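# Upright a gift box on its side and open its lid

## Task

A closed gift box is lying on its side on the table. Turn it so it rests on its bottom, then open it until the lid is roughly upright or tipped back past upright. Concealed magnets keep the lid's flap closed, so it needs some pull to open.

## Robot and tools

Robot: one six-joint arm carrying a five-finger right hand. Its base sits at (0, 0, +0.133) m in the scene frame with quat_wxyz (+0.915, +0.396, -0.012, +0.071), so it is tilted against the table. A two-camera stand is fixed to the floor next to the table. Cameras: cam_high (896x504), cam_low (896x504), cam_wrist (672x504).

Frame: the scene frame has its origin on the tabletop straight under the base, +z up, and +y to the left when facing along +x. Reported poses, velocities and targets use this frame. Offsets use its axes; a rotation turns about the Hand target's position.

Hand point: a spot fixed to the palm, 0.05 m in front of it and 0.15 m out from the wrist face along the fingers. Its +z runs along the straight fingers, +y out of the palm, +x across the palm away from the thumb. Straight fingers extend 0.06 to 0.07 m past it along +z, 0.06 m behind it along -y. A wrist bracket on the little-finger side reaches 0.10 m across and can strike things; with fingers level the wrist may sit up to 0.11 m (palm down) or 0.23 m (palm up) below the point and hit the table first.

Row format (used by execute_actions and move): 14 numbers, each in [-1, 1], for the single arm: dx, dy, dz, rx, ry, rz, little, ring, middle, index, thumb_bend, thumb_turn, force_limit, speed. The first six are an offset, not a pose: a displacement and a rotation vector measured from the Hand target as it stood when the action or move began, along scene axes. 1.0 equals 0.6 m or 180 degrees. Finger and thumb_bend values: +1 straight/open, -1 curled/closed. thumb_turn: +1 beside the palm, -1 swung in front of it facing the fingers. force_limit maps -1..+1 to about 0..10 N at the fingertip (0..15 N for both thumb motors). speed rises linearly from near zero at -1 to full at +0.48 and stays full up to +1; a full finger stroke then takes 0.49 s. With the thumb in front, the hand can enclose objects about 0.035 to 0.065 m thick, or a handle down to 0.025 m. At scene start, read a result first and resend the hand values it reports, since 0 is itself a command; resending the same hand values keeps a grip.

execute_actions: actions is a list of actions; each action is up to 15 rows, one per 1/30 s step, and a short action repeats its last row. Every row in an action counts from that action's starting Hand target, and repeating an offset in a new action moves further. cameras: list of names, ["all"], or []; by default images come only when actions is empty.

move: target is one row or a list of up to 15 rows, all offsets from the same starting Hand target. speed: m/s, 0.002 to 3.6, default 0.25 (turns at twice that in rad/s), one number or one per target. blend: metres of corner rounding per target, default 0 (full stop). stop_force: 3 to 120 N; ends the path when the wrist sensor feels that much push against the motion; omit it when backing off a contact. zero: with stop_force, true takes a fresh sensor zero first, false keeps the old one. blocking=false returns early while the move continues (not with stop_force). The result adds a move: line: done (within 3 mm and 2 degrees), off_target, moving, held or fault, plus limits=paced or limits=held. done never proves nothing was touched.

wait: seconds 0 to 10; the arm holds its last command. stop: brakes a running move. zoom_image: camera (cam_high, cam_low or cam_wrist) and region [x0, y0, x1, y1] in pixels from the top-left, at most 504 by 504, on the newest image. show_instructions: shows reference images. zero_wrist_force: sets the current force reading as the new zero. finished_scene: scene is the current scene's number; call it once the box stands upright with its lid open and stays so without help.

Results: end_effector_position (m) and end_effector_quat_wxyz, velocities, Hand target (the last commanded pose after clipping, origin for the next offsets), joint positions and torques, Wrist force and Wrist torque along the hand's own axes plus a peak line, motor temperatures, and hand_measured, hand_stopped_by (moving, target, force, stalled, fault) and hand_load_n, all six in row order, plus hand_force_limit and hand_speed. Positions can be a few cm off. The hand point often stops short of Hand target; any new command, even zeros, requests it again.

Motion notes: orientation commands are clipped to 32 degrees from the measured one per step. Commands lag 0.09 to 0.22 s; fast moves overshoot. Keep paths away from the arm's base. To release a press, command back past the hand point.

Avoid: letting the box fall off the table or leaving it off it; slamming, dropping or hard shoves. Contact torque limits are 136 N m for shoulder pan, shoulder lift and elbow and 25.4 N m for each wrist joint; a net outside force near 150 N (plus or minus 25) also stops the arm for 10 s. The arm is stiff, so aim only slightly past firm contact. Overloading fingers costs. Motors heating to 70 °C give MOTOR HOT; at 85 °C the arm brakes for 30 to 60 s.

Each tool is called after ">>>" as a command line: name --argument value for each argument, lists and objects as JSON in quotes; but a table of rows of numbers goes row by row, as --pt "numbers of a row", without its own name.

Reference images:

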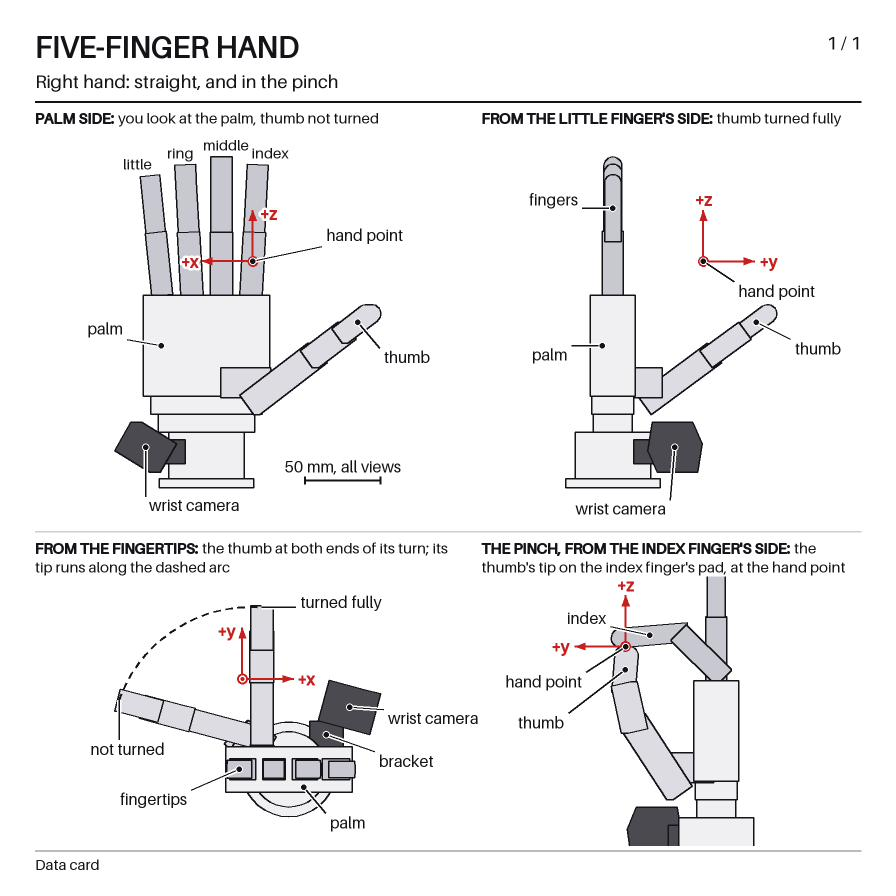

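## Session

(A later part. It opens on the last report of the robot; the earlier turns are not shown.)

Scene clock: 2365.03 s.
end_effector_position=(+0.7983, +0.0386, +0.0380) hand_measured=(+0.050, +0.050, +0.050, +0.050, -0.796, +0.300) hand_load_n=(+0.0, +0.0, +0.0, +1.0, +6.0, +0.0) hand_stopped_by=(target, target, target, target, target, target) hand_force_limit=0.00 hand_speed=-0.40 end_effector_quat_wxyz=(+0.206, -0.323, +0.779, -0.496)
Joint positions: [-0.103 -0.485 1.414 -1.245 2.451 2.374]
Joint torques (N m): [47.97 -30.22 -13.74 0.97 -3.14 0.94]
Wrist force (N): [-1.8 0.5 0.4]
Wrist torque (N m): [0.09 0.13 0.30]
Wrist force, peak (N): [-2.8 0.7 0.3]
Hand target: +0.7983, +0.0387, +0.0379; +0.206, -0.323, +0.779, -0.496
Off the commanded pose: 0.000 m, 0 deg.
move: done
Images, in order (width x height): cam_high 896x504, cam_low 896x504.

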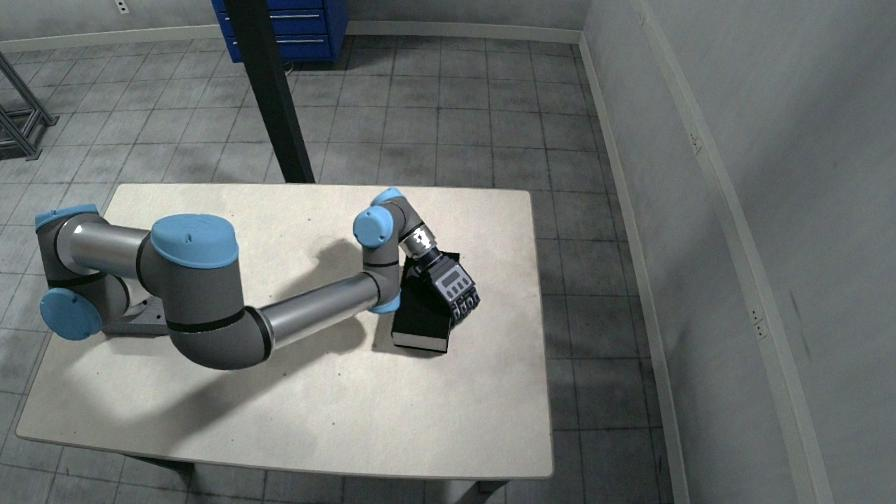

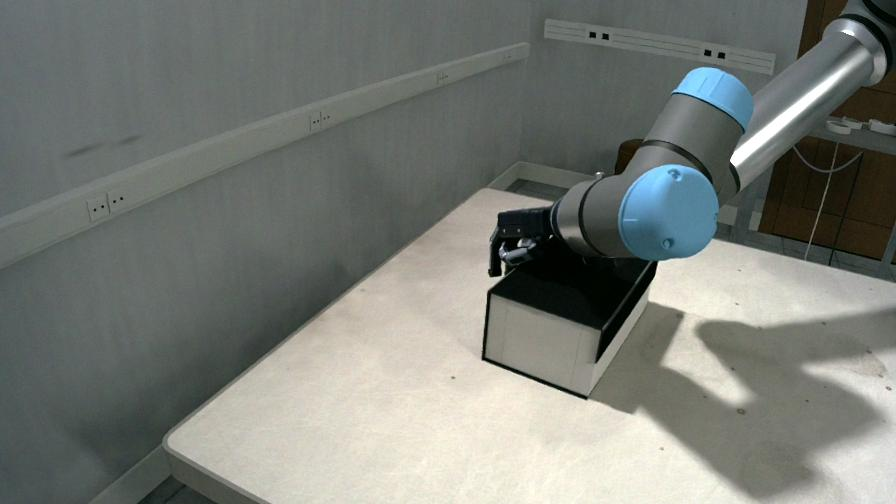

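>>> move --pt "0 0 0 0 0 0 0.05 1 1 1 -0.8 0.3 0.0 -0.4" --pt "-0.0742 -0.0225 0 0 0 0 0.05 1 1 1 -0.8 0.3 0.0 -0.4" --pt "-0.1515 -0.0197 0 0 0 0 0.05 1 1 1 -0.8 0.3 0.0 -0.4" --speed 0.05 --blend '[0, 0.005, 0]' --cameras '["cam_high", "cam_low"]'

>>> zoom_image --camera "cam_high" --region '[350, 190, 520, 360]'

Scene clock: 2395.23 s.
end_effector_position=(+0.7074, +0.0267, +0.0380) hand_measured=(+0.050, +1.000, +1.000, +1.000, -0.798, +0.300) hand_load_n=(+0.0, +0.0, +0.0, +0.0, +0.0, +0.0) hand_stopped_by=(target, target, target, target, target, target) hand_force_limit=0.00 hand_speed=-0.40 end_effector_quat_wxyz=(+0.206, -0.322, +0.779, -0.496) end_effector_velocity=(+0.001, +0.001, -0.001) end_effector_angular_velocity=(+0.000, +0.003, +0.004)
Joint positions: [-0.112 -0.609 1.731 -1.435 2.443 2.378]
Joint velocities: [0 0.003 -0.004 0.006 -0.001 0]
Joint torques (N m): [40.33 -25.29 -11.63 1.24 -0.75 -1.13]
Wrist force (N): [-1.9 1.1 0.3]
Wrist torque (N m): [0.18 0.15 0.30]
Wrist force, peak (N): [-2.9 0.8 0.5]
Hand target: +0.7074, +0.0268, +0.0379; +0.206, -0.323, +0.779, -0.496
Off the commanded pose: 0.000 m, 0 deg.
move: done
Images, in order (width x height): cam_high 896x504, cam_low 896x504.

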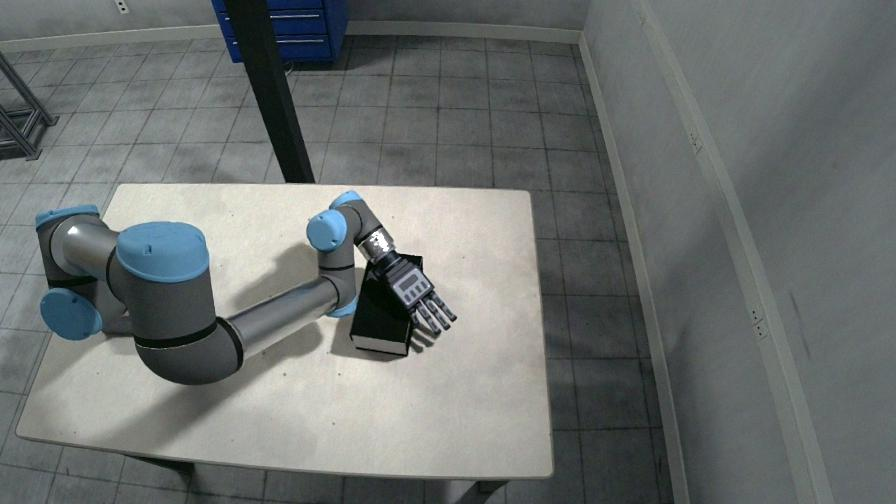

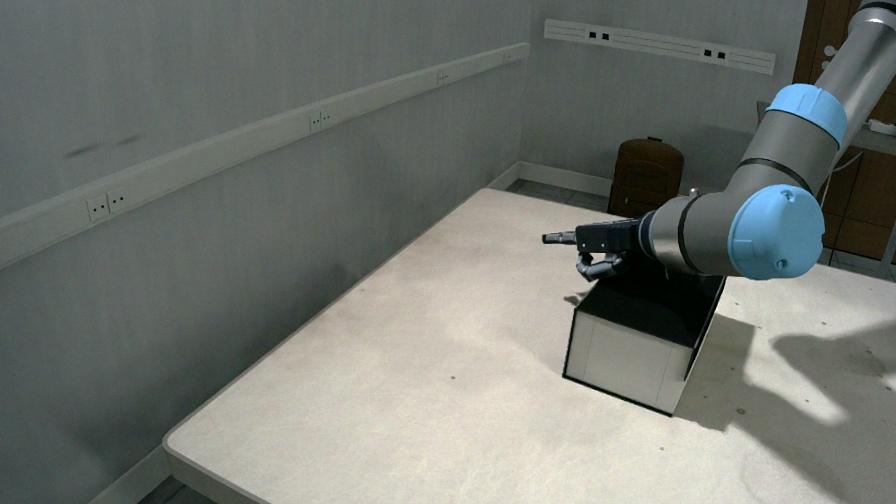

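Scaled by 2.965 from the camera's 896x504 image, which has a finer 1280x720 frame.

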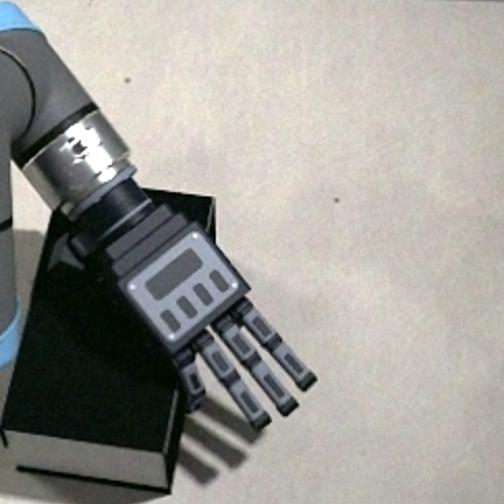

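>>> move --pt "0.02 0.0 0.1667 0 0 0 0.05 1 1 1 -0.8 0.3 0.0 -0.3" --pt "-0.437 0.2667 0.2367 0.0482 0.0688 0.1107 -0.5 -0.5 -0.5 1 -0.8 0.3 0.0 -0.3" --speed 0.15 --blend '[0.03, 0]' --cameras '["all"]'

>>> zoom_image --camera "cam_high" --region '[330, 200, 500, 370]'

Scene clock: 2449.40 s.
end_effector_position=(+0.4452, +0.1869, +0.1799) hand_measured=(-0.500, -0.500, -0.472, +1.000, -0.800, +0.300) hand_load_n=(+0.0, +0.0, +7.5, +0.0, -3.5, +2.5) hand_stopped_by=(target, target, force, target, target, target) hand_force_limit=0.00 hand_speed=-0.30 end_effector_quat_wxyz=(+0.227, -0.487, +0.765, -0.356)
Joint positions: [0.414 -0.746 1.849 -0.436 2.841 3.073]
Joint torques (N m): [30.2 -34.2 -7.01 1.66 -0.82 -0.68]
Wrist force (N): [-2.0 0.4 0.1]
Wrist torque (N m): [0.08 0.12 0.25]
Wrist force, peak (N): [-1.6 2.5 0.6]
Hand target: +0.4452, +0.1869, +0.1799; +0.227, -0.487, +0.765, -0.356
Off the commanded pose: 0.000 m, 0 deg.
move: done

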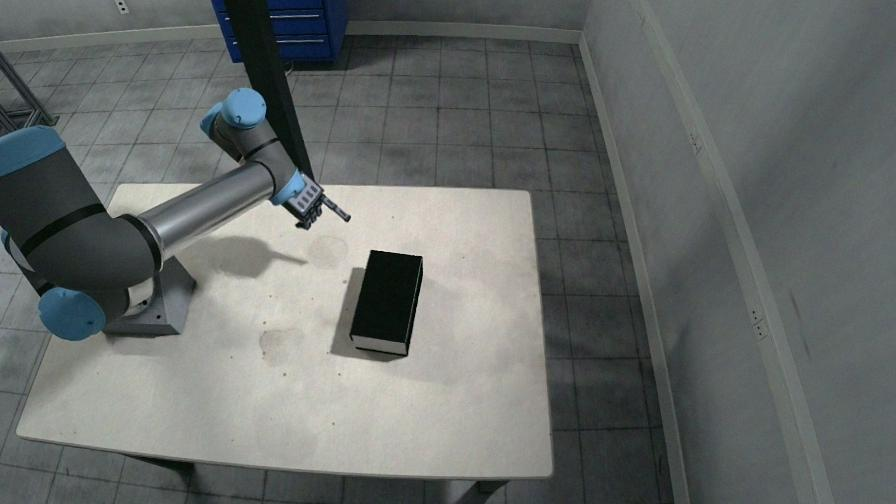

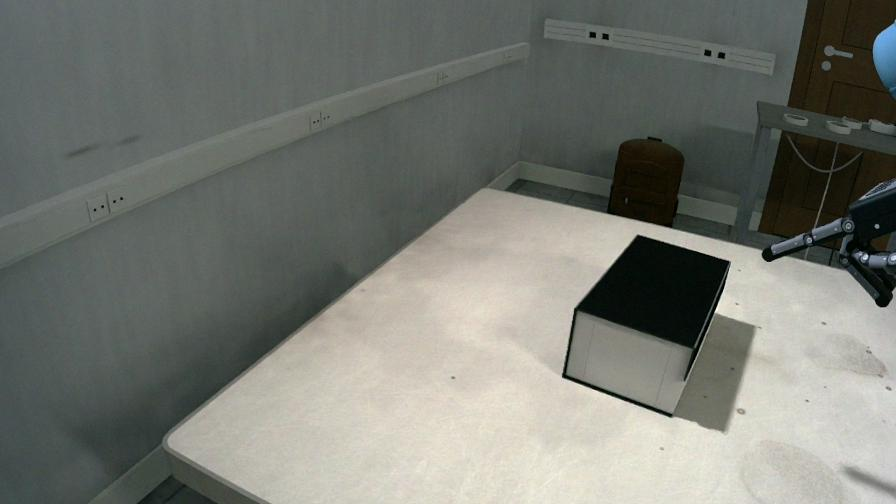

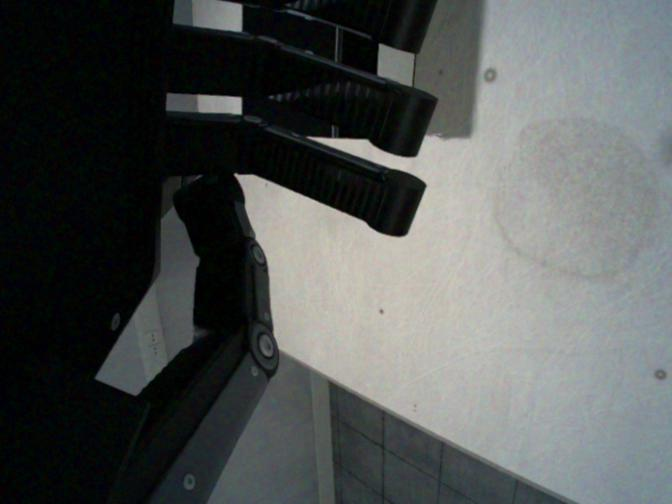

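Scaled by 2.965 from the camera's 896x504 image, which has a finer 1280x720 frame.

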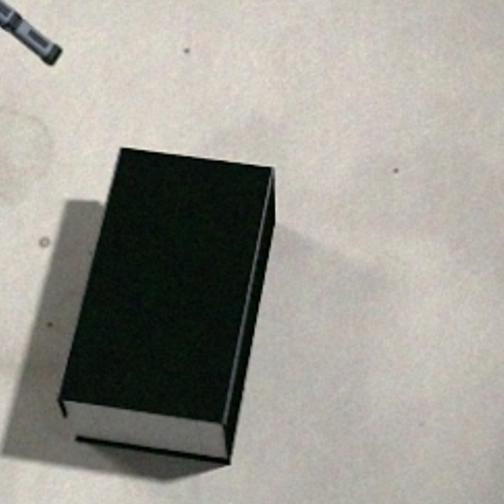

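>>> move --target '[0, 0, -0.2417, 0, 0, 0, -0.5, -0.5, -0.5, 1, -0.8, 0.3, 0.0, -0.3]' --speed 0.12 --stop_force 8

>>> move --pt "0.0375 -0.0058 0 0 0 0 -0.5 -0.5 -0.5 1 -0.8 0.3 0.0 -0.3" --pt "0.1125 0.013 0 0 0 0 -0.5 -0.5 -0.5 1 -0.8 0.3 0.0 -0.3" --pt "0.1895 0.0065 0 0 0 0 -0.5 -0.5 -0.5 1 -0.8 0.3 0.0 -0.3" --speed 0.05 --blend '[0.005, 0.005, 0]' --cameras '["cam_high", "cam_low"]'

>>> zoom_image --camera "cam_high" --region '[330, 200, 500, 370]'

Scene clock: 2468.77 s.
end_effector_position=(+0.4452, +0.1869, +0.0349) hand_measured=(-0.500, -0.500, -0.472, +1.000, -0.800, +0.300) hand_load_n=(+0.0, +0.5, +7.5, +0.0, -3.0, +2.5) hand_stopped_by=(target, target, force, target, target, target) hand_force_limit=0.00 hand_speed=-0.30 end_effector_quat_wxyz=(+0.227, -0.487, +0.765, -0.356)
Joint positions: [0.164 -0.61 2.076 -1.089 2.622 2.76]
Joint torques (N m): [20.18 -30.97 -10.07 -2.33 -2.57 -0.18]
Wrist force (N): [-1.5 0.8 0.0]
Wrist torque (N m): [0.12 0.07 0.18]
Wrist force, peak (N): [-2.5 0.1 -0.4]
Hand target: +0.4452, +0.1869, +0.0349; +0.227, -0.487, +0.765, -0.356
Off the commanded pose: 0.000 m, 0 deg.
move: done

Scene clock: 2471.37 s.
end_effector_position=(+0.5588, +0.1908, +0.0348) hand_measured=(-0.500, -0.500, -0.472, +1.000, -0.800, +0.300) hand_load_n=(+0.0, +0.0, +7.5, +0.0, -3.0, +2.5) hand_stopped_by=(target, target, force, target, target, target) hand_force_limit=0.00 hand_speed=-0.30 end_effector_quat_wxyz=(+0.227, -0.487, +0.765, -0.356) end_effector_velocity=(-0.001, +0.000, +0.000) end_effector_angular_velocity=(+0.000, +0.000, -0.004)
Joint positions: [0.095 -0.562 1.802 -0.901 2.557 2.713]
Joint velocities: [0.001 0.001 0.003 -0.005 0.004 0.002]
Joint torques (N m): [40.44 -37.82 -0.21 -2.93 1.25 1.05]
Wrist force (N): [-1.9 0.8 0.1]
Wrist torque (N m): [0.13 0.13 0.29]
Wrist force, peak (N): [-2.5 0.6 0.3]
Hand target: +0.5589, +0.1908, +0.0349; +0.227, -0.487, +0.765, -0.356
Off the commanded pose: 0.000 m, 0 deg.
move: done
Images, in order (width x height): cam_high 896x504, cam_low 896x504.

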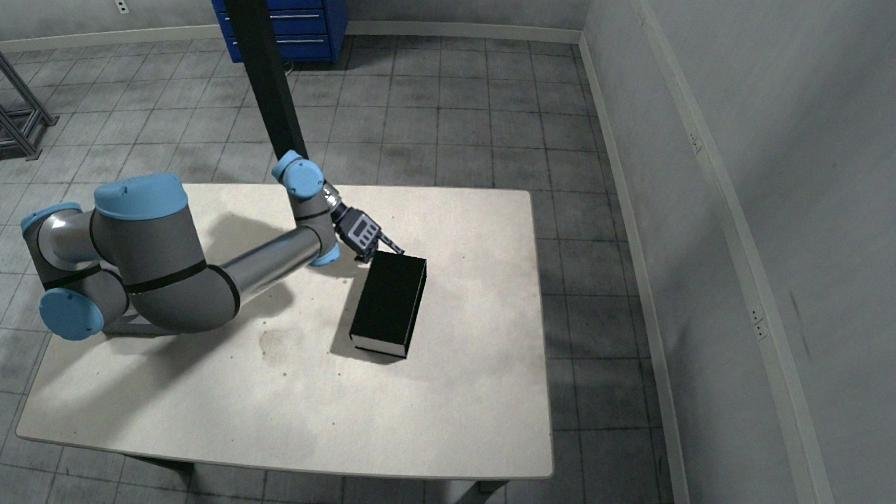

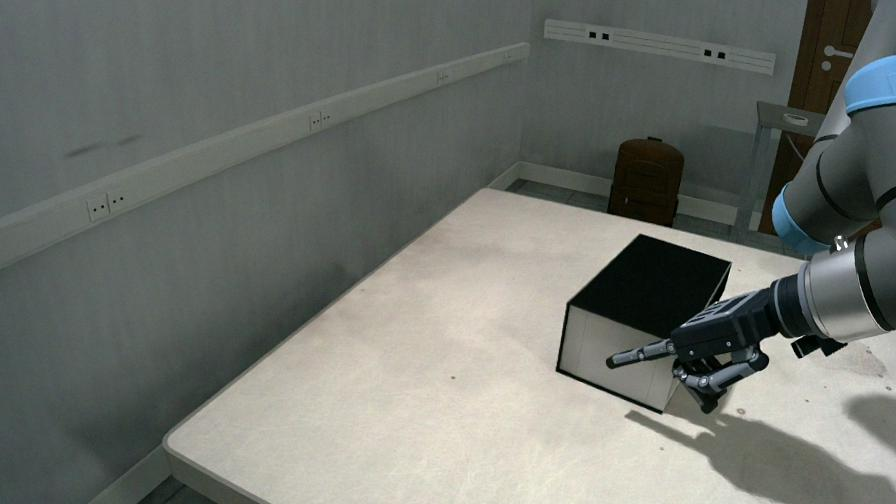

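Scaled by 2.965 from the camera's 896x504 image, which has a finer 1280x720 frame.

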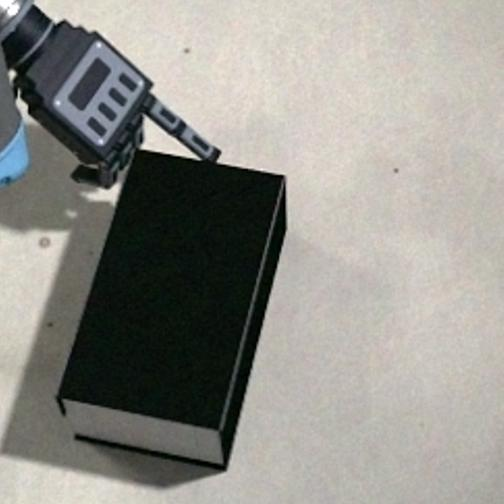

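>>> move --pt "-0.198 0.0 0 0 0 0 -0.5 -0.5 -0.5 1 -0.8 0.3 0.0 -0.3" --pt "-0.1573 -0.0613 0 0 0 0 -0.5 -0.5 -0.5 1 -0.8 0.3 0.0 -0.3" --speed 0.1 --blend '[0.005, 0]'

>>> move --pt "0.0417 -0.0037 0 0 0 0 -0.5 -0.5 -0.5 1 -0.8 0.3 0.0 -0.3" --pt "0.1167 0.0152 0 0 0 0 -0.5 -0.5 -0.5 1 -0.8 0.3 0.0 -0.3" --speed 0.05 --blend '[0.005, 0]' --cameras '["cam_high", "cam_low"]'

>>> zoom_image --camera "cam_high" --region '[330, 200, 500, 370]'

Scene clock: 2489.93 s.
end_effector_position=(+0.4644, +0.1540, +0.0349) hand_measured=(-0.500, -0.500, -0.472, +1.000, -0.800, +0.300) hand_load_n=(+0.0, +0.0, +7.5, +0.0, -3.0, +2.5) hand_stopped_by=(target, target, force, target, target, target) hand_force_limit=0.00 hand_speed=-0.30 end_effector_quat_wxyz=(+0.227, -0.487, +0.765, -0.356)
Joint positions: [0.089 -0.68 2.105 -1.09 2.551 2.71]
Joint torques (N m): [33.37 -18.61 -9.08 -1.88 1.04 1.55]
Wrist force (N): [-1.9 1.1 0.0]
Wrist torque (N m): [0.17 0.13 0.18]
Wrist force, peak (N): [-2.2 1.3 -1.2]
Hand target: +0.4645, +0.1540, +0.0349; +0.227, -0.487, +0.765, -0.356
Off the commanded pose: 0.000 m, 0 deg.
move: done

Scene clock: 2491.67 s.
end_effector_position=(+0.5345, +0.1632, +0.0348) hand_measured=(-0.500, -0.500, -0.472, +1.000, -0.800, +0.300) hand_load_n=(+0.0, +0.0, +8.0, +0.0, -3.0, +2.5) hand_stopped_by=(target, target, force, target, target, target) hand_force_limit=0.00 hand_speed=-0.30 end_effector_quat_wxyz=(+0.227, -0.487, +0.765, -0.356) end_effector_velocity=(-0.001, -0.001, +0.000) end_effector_angular_velocity=(+0.001, -0.001, -0.002)
Joint positions: [0.065 -0.634 1.919 -0.96 2.529 2.696]
Joint velocities: [-0.001 -0.002 0.005 -0.005 0 0.001]
Joint torques (N m): [29.07 -36.21 2.05 -2.82 -0.95 0.65]
Wrist force (N): [-1.8 0.9 0.2]
Wrist torque (N m): [0.15 0.13 0.29]
Wrist force, peak (N): [-2.1 0.9 -0.5]
Hand target: +0.5345, +0.1631, +0.0349; +0.227, -0.487, +0.765, -0.356
Off the commanded pose: 0.000 m, 0 deg.
move: done
Images, in order (width x height): cam_high 896x504, cam_low 896x504.

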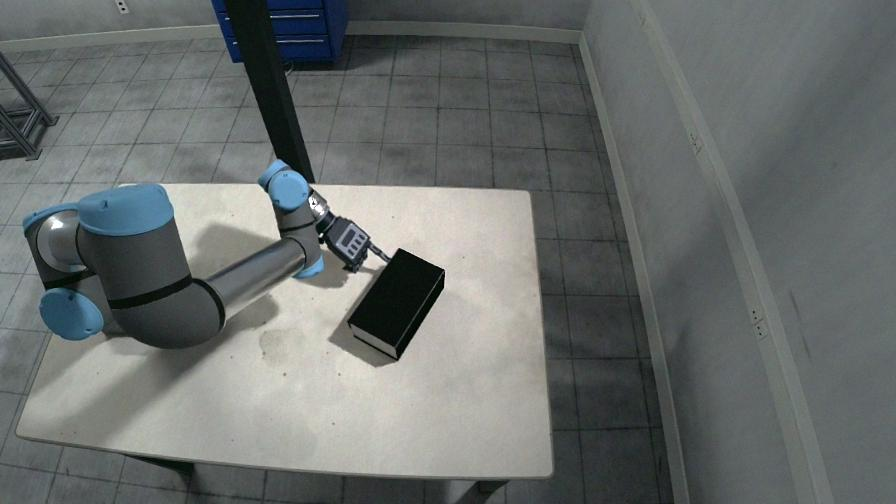

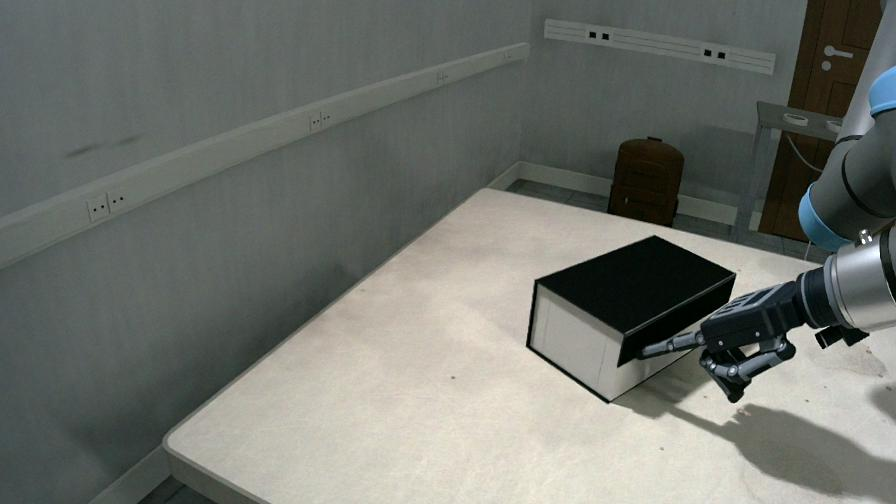

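Scaled by 2.965 from the camera's 896x504 image, which has a finer 1280x720 frame.

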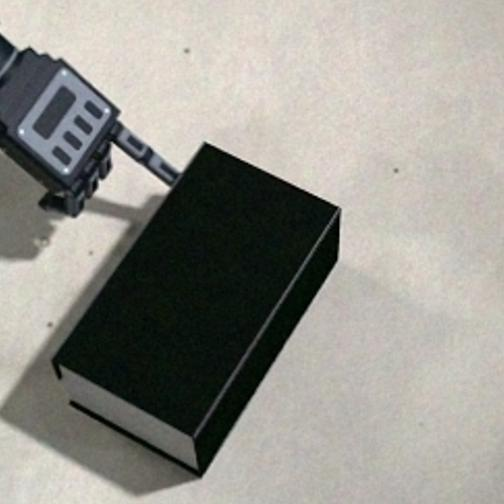

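>>> move --pt "0.0468 0.0067 0 0 0 -0.0278 -0.5 -0.5 -0.5 1 -0.8 0.3 0.0 -0.3" --pt "0.0927 0.0058 0 0 0 -0.0556 -0.5 -0.5 -0.5 1 -0.8 0.3 0.0 -0.3" --pt "0.1368 -0.0022 0 0 0 -0.0833 -0.5 -0.5 -0.5 1 -0.8 0.3 0.0 -0.3" --speed 0.05 --blend '[0.005, 0.005, 0]' --cameras '["cam_high", "cam_low"]'

>>> zoom_image --camera "cam_high" --region '[330, 200, 500, 370]'

Scene clock: 2522.10 s.
end_effector_position=(+0.6166, +0.1618, +0.0348) hand_measured=(-0.500, -0.500, -0.472, +1.000, -0.800, +0.300) hand_load_n=(+0.0, +0.0, +8.0, +0.0, -3.0, +2.5) hand_stopped_by=(target, target, force, target, target, target) hand_force_limit=0.00 hand_speed=-0.30 end_effector_quat_wxyz=(+0.179, -0.383, +0.822, -0.382)
Joint positions: [0.074 -0.516 1.641 -0.967 2.72 2.721]
Joint torques (N m): [33.47 -42.09 -1.75 -0.3 -2.48 -0.52]
Wrist force (N): [-1.8 0.8 0.0]
Wrist torque (N m): [0.15 0.13 0.28]
Wrist force, peak (N): [-2.3 1.1 0.1]
Hand target: +0.6166, +0.1618, +0.0349; +0.179, -0.383, +0.822, -0.382
Off the commanded pose: 0.000 m, 0 deg.
move: done
Images, in order (width x height): cam_high 896x504, cam_low 896x504.

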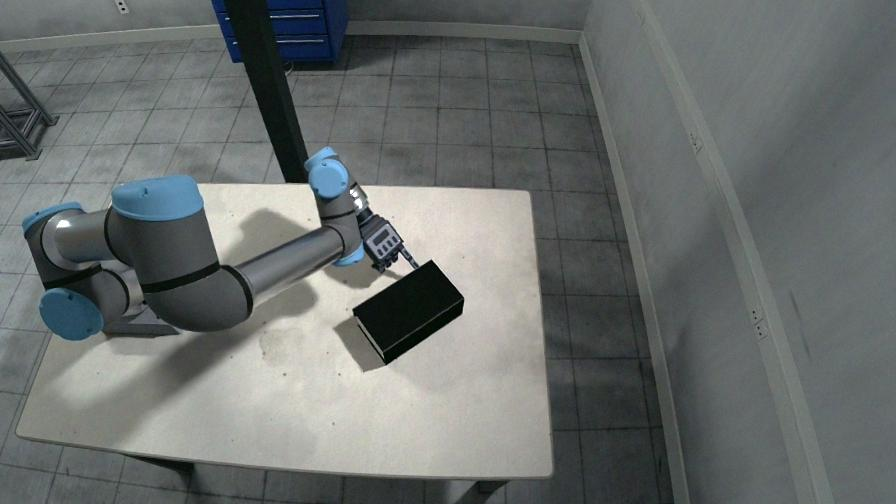

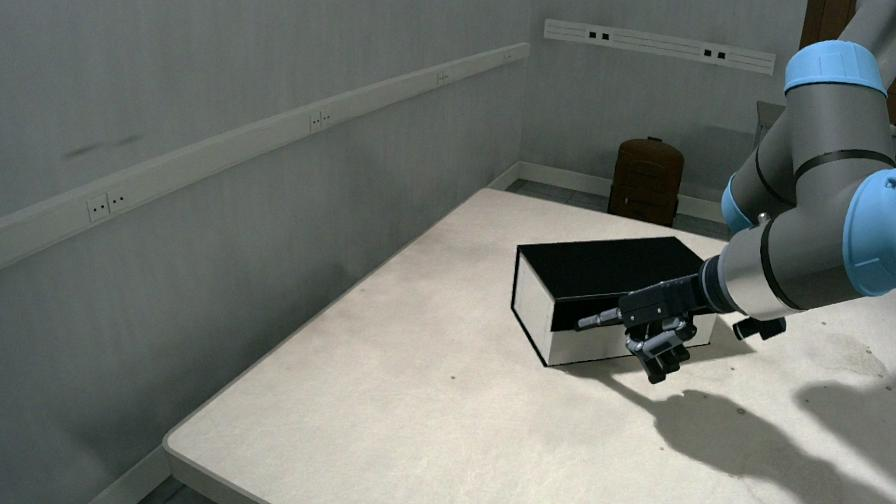

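Scaled by 2.965 from the camera's 896x504 image, which has a finer 1280x720 frame.

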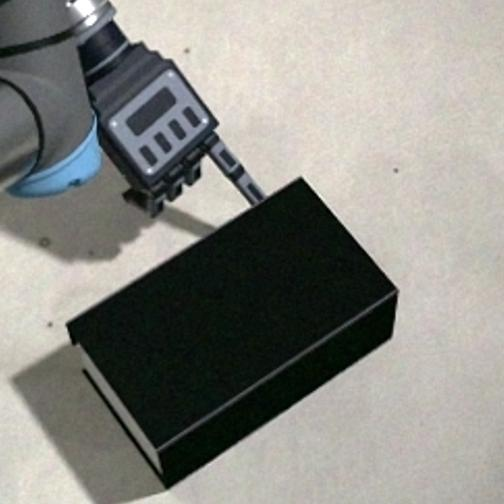

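>>> move --pt "0.034 -0.0085 0 0 0 -0.0278 -0.5 -0.5 -0.5 1 -0.8 0.3 0.0 -0.3" --pt "0.0655 -0.0207 0 0 0 -0.0556 -0.5 -0.5 -0.5 1 -0.8 0.3 0.0 -0.3" --speed 0.04 --blend '[0.005, 0]' --cameras '["cam_high", "cam_low"]'

>>> zoom_image --camera "cam_high" --region '[330, 200, 500, 370]'

Scene clock: 2535.13 s.
end_effector_position=(+0.6559, +0.1494, +0.0348) hand_measured=(-0.500, -0.500, -0.472, +1.000, -0.800, +0.300) hand_load_n=(+0.0, +0.0, +8.0, +0.0, -3.0, +2.5) hand_stopped_by=(target, target, force, target, target, target) hand_force_limit=0.00 hand_speed=-0.30 end_effector_quat_wxyz=(+0.144, -0.310, +0.852, -0.397)
Joint positions: [0.066 -0.466 1.511 -1.048 2.833 2.683]
Joint torques (N m): [36.09 -42.81 -2.53 1.02 -2.84 0.54]
Wrist force (N): [-1.8 0.3 -0.1]
Wrist torque (N m): [0.04 0.10 0.27]
Wrist force, peak (N): [-2.5 0.8 -0.3]
Hand target: +0.6559, +0.1494, +0.0349; +0.145, -0.310, +0.852, -0.397
Off the commanded pose: 0.000 m, 0 deg.
move: done
Images, in order (width x height): cam_high 896x504, cam_low 896x504.

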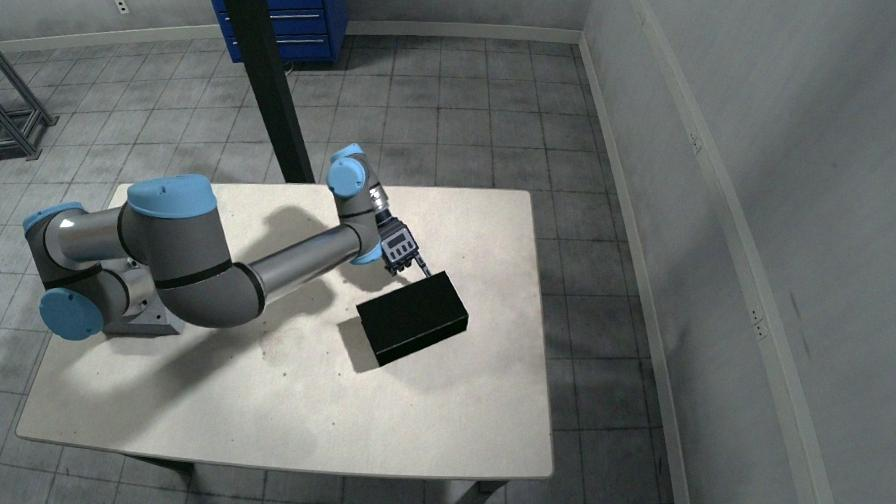

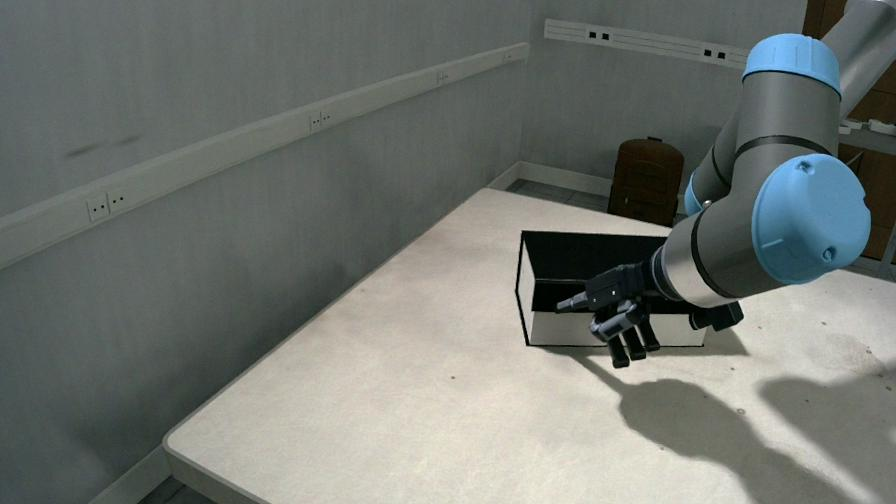

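Scaled by 2.965 from the camera's 896x504 image, which has a finer 1280x720 frame.

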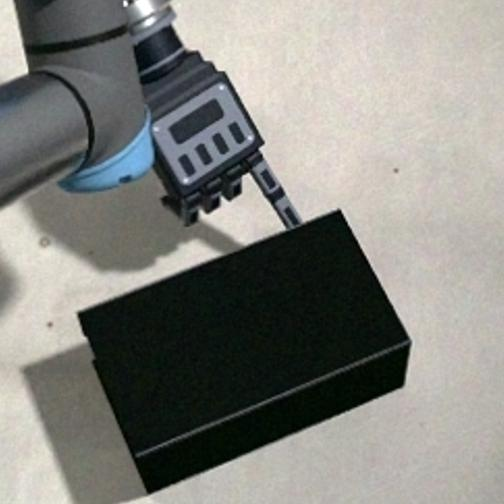

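>>> move --pt "-0.0088 0.0178 0 0 0 0 -0.5 -0.5 -0.5 1 -0.8 0.3 0.0 -0.3" --pt "0.0138 0.0283 0 0 0 0 -0.5 -0.5 -0.5 1 -0.8 0.3 0.0 -0.3" --pt "0.0227 0.0105 0 0 0 0 -0.5 -0.5 -0.5 1 -0.8 0.3 0.0 -0.3" --pt "0.0685 -0.0293 0 0 0 0 -0.5 -0.5 -0.5 1 -0.8 0.3 0.0 -0.3" --pt "0.1022 -0.0795 0 0 0 0 -0.5 -0.5 -0.5 1 -0.8 0.3 0.0 -0.3" --speed 0.05 --blend '[0.004, 0.004, 0.004, 0.005, 0]' --cameras '["cam_high", "cam_low"]'

>>> zoom_image --camera "cam_high" --region '[340, 220, 510, 390]'

Scene clock: 2557.43 s.
end_effector_position=(+0.7174, +0.1015, +0.0350) hand_measured=(-0.500, -0.500, -0.472, +1.000, -0.800, +0.300) hand_load_n=(+0.0, +0.0, +8.0, +0.0, -3.0, +2.5) hand_stopped_by=(target, target, force, target, target, target) hand_force_limit=0.00 hand_speed=-0.30 end_effector_quat_wxyz=(+0.145, -0.310, +0.852, -0.397)
Joint positions: [-0.005 -0.479 1.379 -0.903 2.762 2.683]
Joint torques (N m): [47.09 -29.92 -1.84 -2.95 0.95 1.53]
Wrist force (N): [-1.8 0.7 -0.1]
Wrist torque (N m): [0.12 0.11 0.19]
Wrist force, peak (N): [-2.4 0.9 -0.4]
Hand target: +0.7172, +0.1017, +0.0349; +0.145, -0.310, +0.852, -0.397
Off the commanded pose: 0.000 m, 0 deg.
move: done
Images, in order (width x height): cam_high 896x504, cam_low 896x504.

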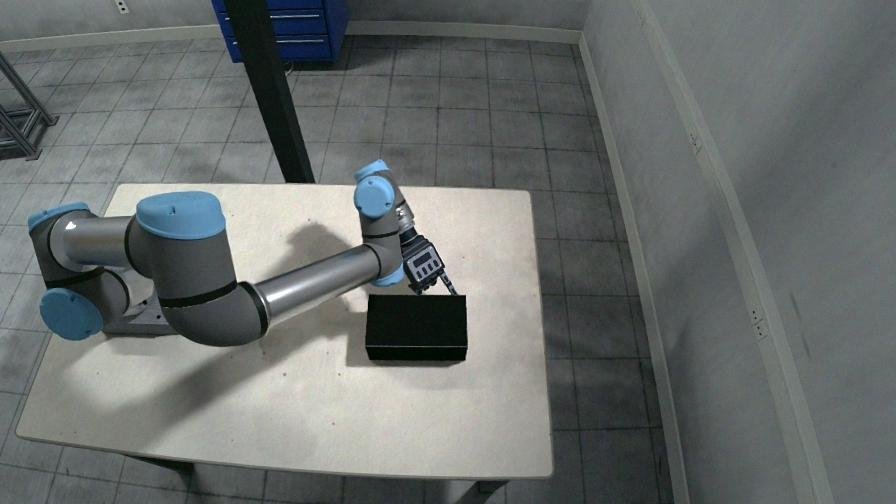

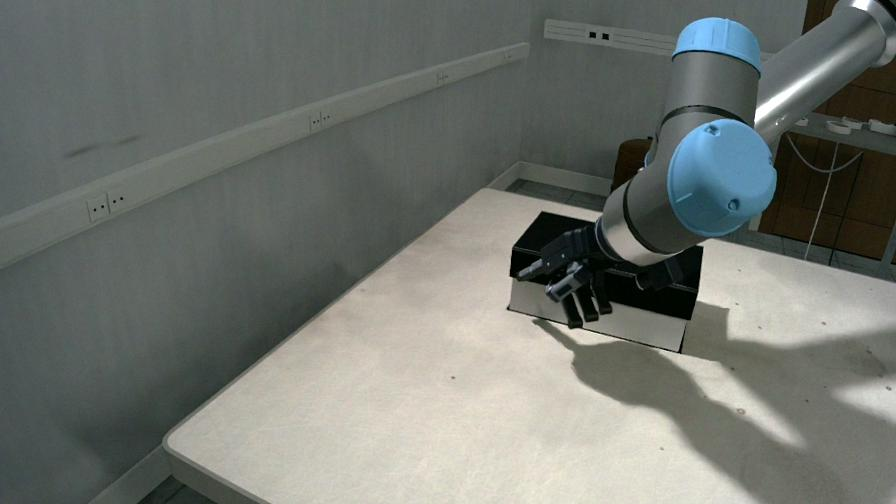

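Scaled by 2.965 from the camera's 896x504 image, which has a finer 1280x720 frame.

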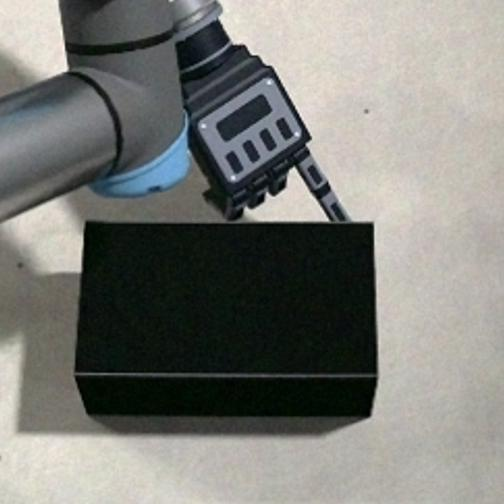

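>>> move --pt "-0.03 0.08 0.2 0 0 0 -0.5 -0.5 -0.5 1 -0.8 0.3 0.0 -0.3" --pt "-0.03 0.08 0.275 -0.4712 0.1478 0.3763 1 1 1 1 -0.8 0.3 0.0 -0.3" --speed 0.2 --blend '[0.02, 0]' --cameras '["all"]'

Scene clock: 2598.23 s.
end_effector_position=(+0.6992, +0.1497, +0.1999) hand_measured=(+1.000, +1.000, +1.000, +1.000, -0.798, +0.300) hand_load_n=(+0.0, +0.0, +0.5, +0.0, +0.0, +0.0) hand_stopped_by=(target, target, target, target, target, target) hand_force_limit=0.00 hand_speed=-0.30 end_effector_quat_wxyz=(+0.083, +0.770, -0.102, +0.624)
Joint positions: [0.165 -0.52 1.627 -1.201 2.207 0.747]
Joint torques (N m): [42.46 -28.51 -11.7 -2.88 -1.76 -0.9]
Wrist force (N): [-0.4 0.6 -0.4]
Wrist torque (N m): [0.08 0.04 0.00]
Wrist force, peak (N): [-1.5 1.6 1.7]
Hand target: +0.6992, +0.1497, +0.1999; +0.083, +0.770, -0.102, +0.624
Off the commanded pose: 0.000 m, 0 deg.
move: done

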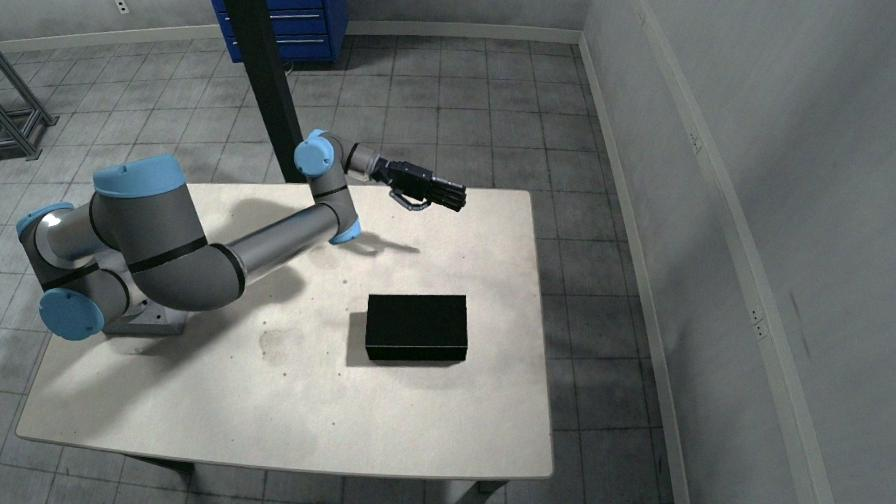

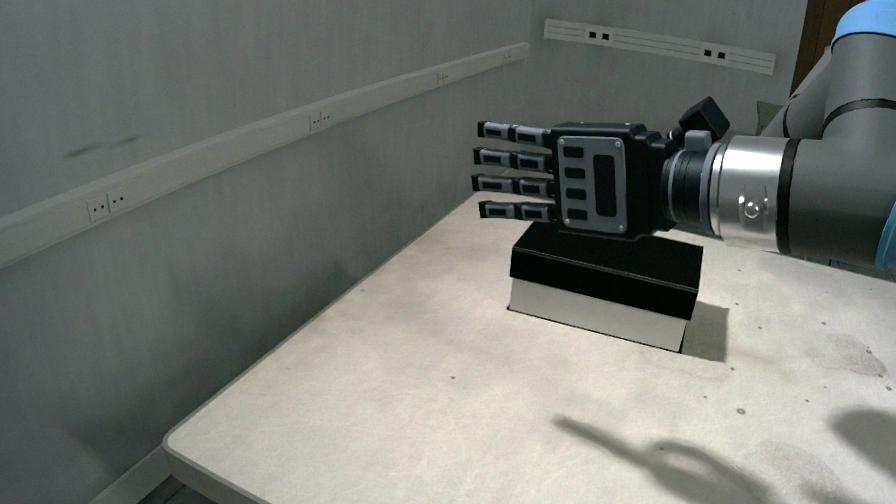

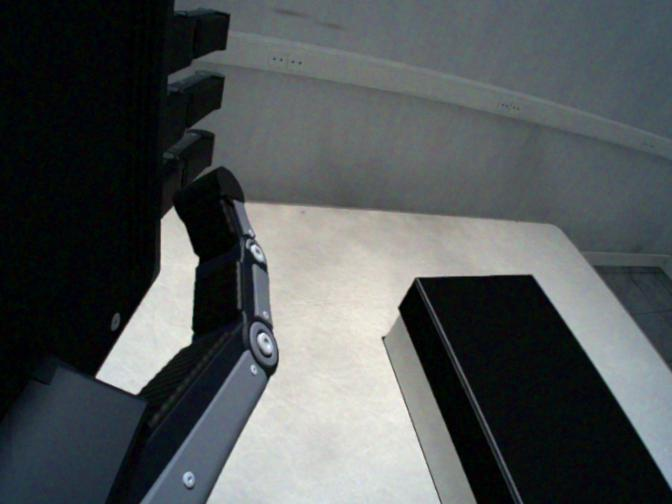

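>>> zoom_image --camera "cam_low" --region '[490, 200, 730, 370]'

>>> zoom_image --camera "cam_wrist" --region '[360, 250, 640, 504]'

Scaled by 2.100 from the camera's 896x504 image, which has a finer 1280x720 frame.

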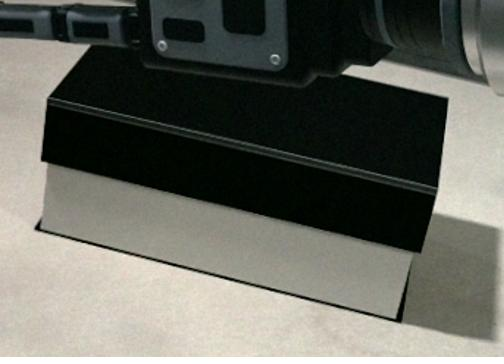

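Scaled by 1.800 from the camera's 672x504 image, which has a finer 960x720 frame.

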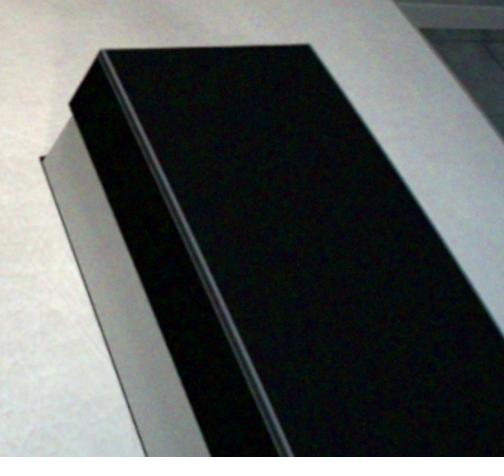

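>>> move --target '[0.0267, -0.0833, -0.2333, 0, 0, 0.0944, 1, 1, 1, -0.5, 0.3, 0.1, 0.0, -0.3]' --speed 0.15 --cameras '["all"]'

>>> zoom_image --camera "cam_high" --region '[340, 220, 510, 390]'

>>> zoom_image --camera "cam_wrist" --region '[150, 100, 500, 400]'

Scene clock: 2643.67 s.
end_effector_position=(+0.7152, +0.0997, +0.0600) hand_measured=(+1.000, +1.000, +1.000, -0.268, +0.300, +0.100) hand_load_n=(+0.0, +0.0, +0.0, +0.0, +0.0, +0.0) hand_stopped_by=(target, target, target, force, target, target) hand_force_limit=0.00 hand_speed=-0.30 end_effector_quat_wxyz=(-0.010, +0.777, +0.013, +0.629)
Joint positions: [-0.187 -0.548 1.8 -1.118 1.653 0.758]
Joint torques (N m): [29.72 -24.32 -7.27 -2.88 -2.81 1.37]
Wrist force (N): [-0.7 0.6 -0.5]
Wrist torque (N m): [0.07 0.10 0.07]
Wrist force, peak (N): [-2.0 1.3 -0.1]
Hand target: +0.7152, +0.0997, +0.0599; -0.010, +0.777, +0.013, +0.629
Off the commanded pose: 0.000 m, 0 deg.
move: done

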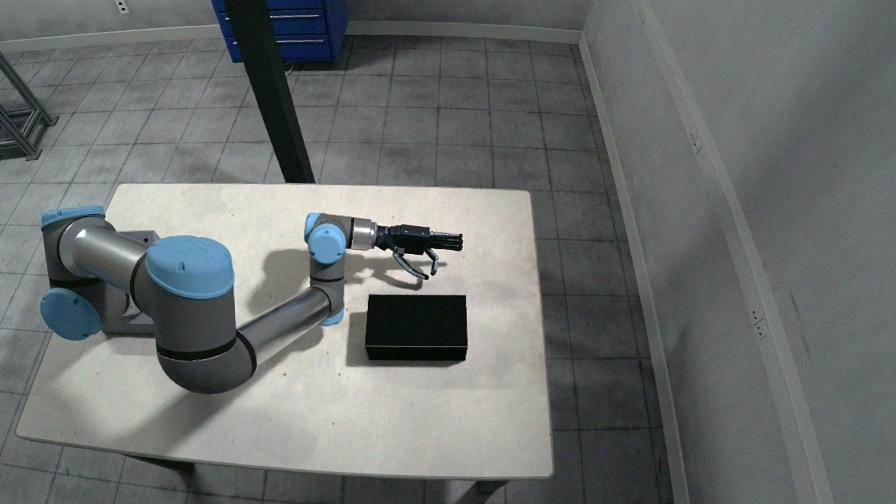

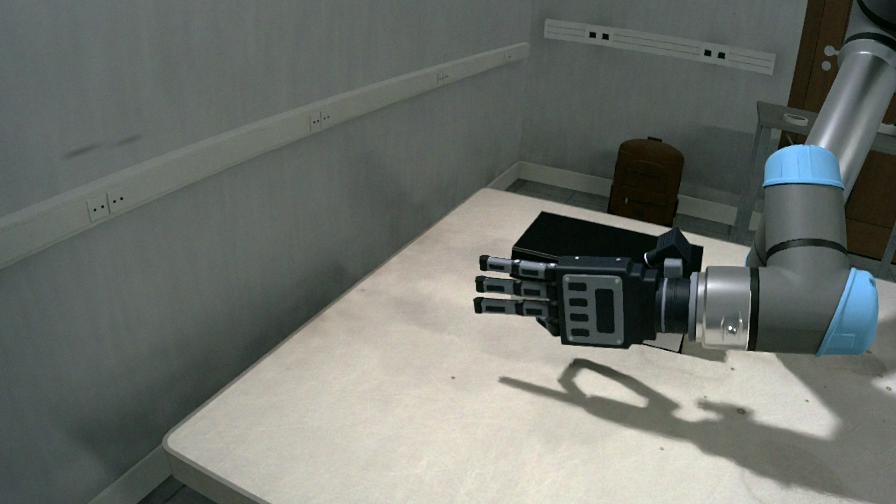

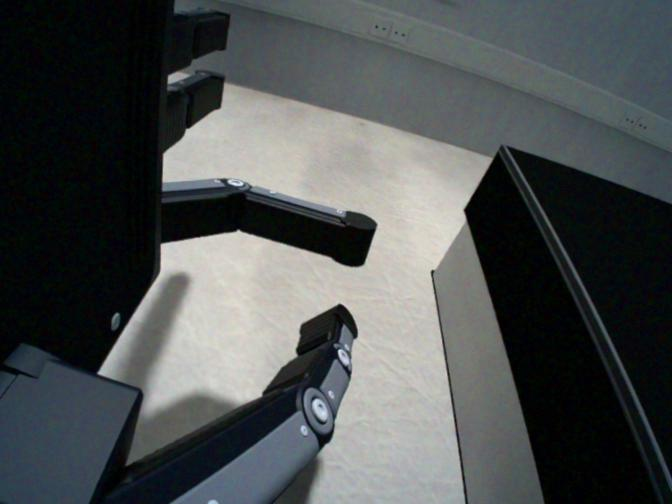

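Scaled by 2.965 from the camera's 896x504 image, which has a finer 1280x720 frame.

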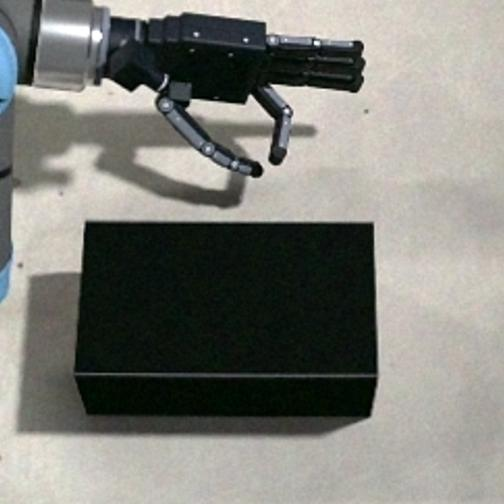

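Scaled by 1.440 from the camera's 672x504 image, which has a finer 960x720 frame.

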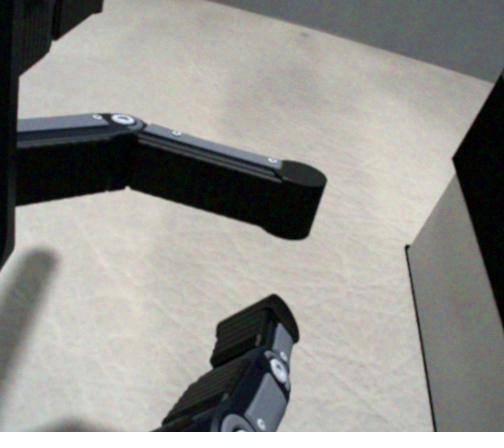

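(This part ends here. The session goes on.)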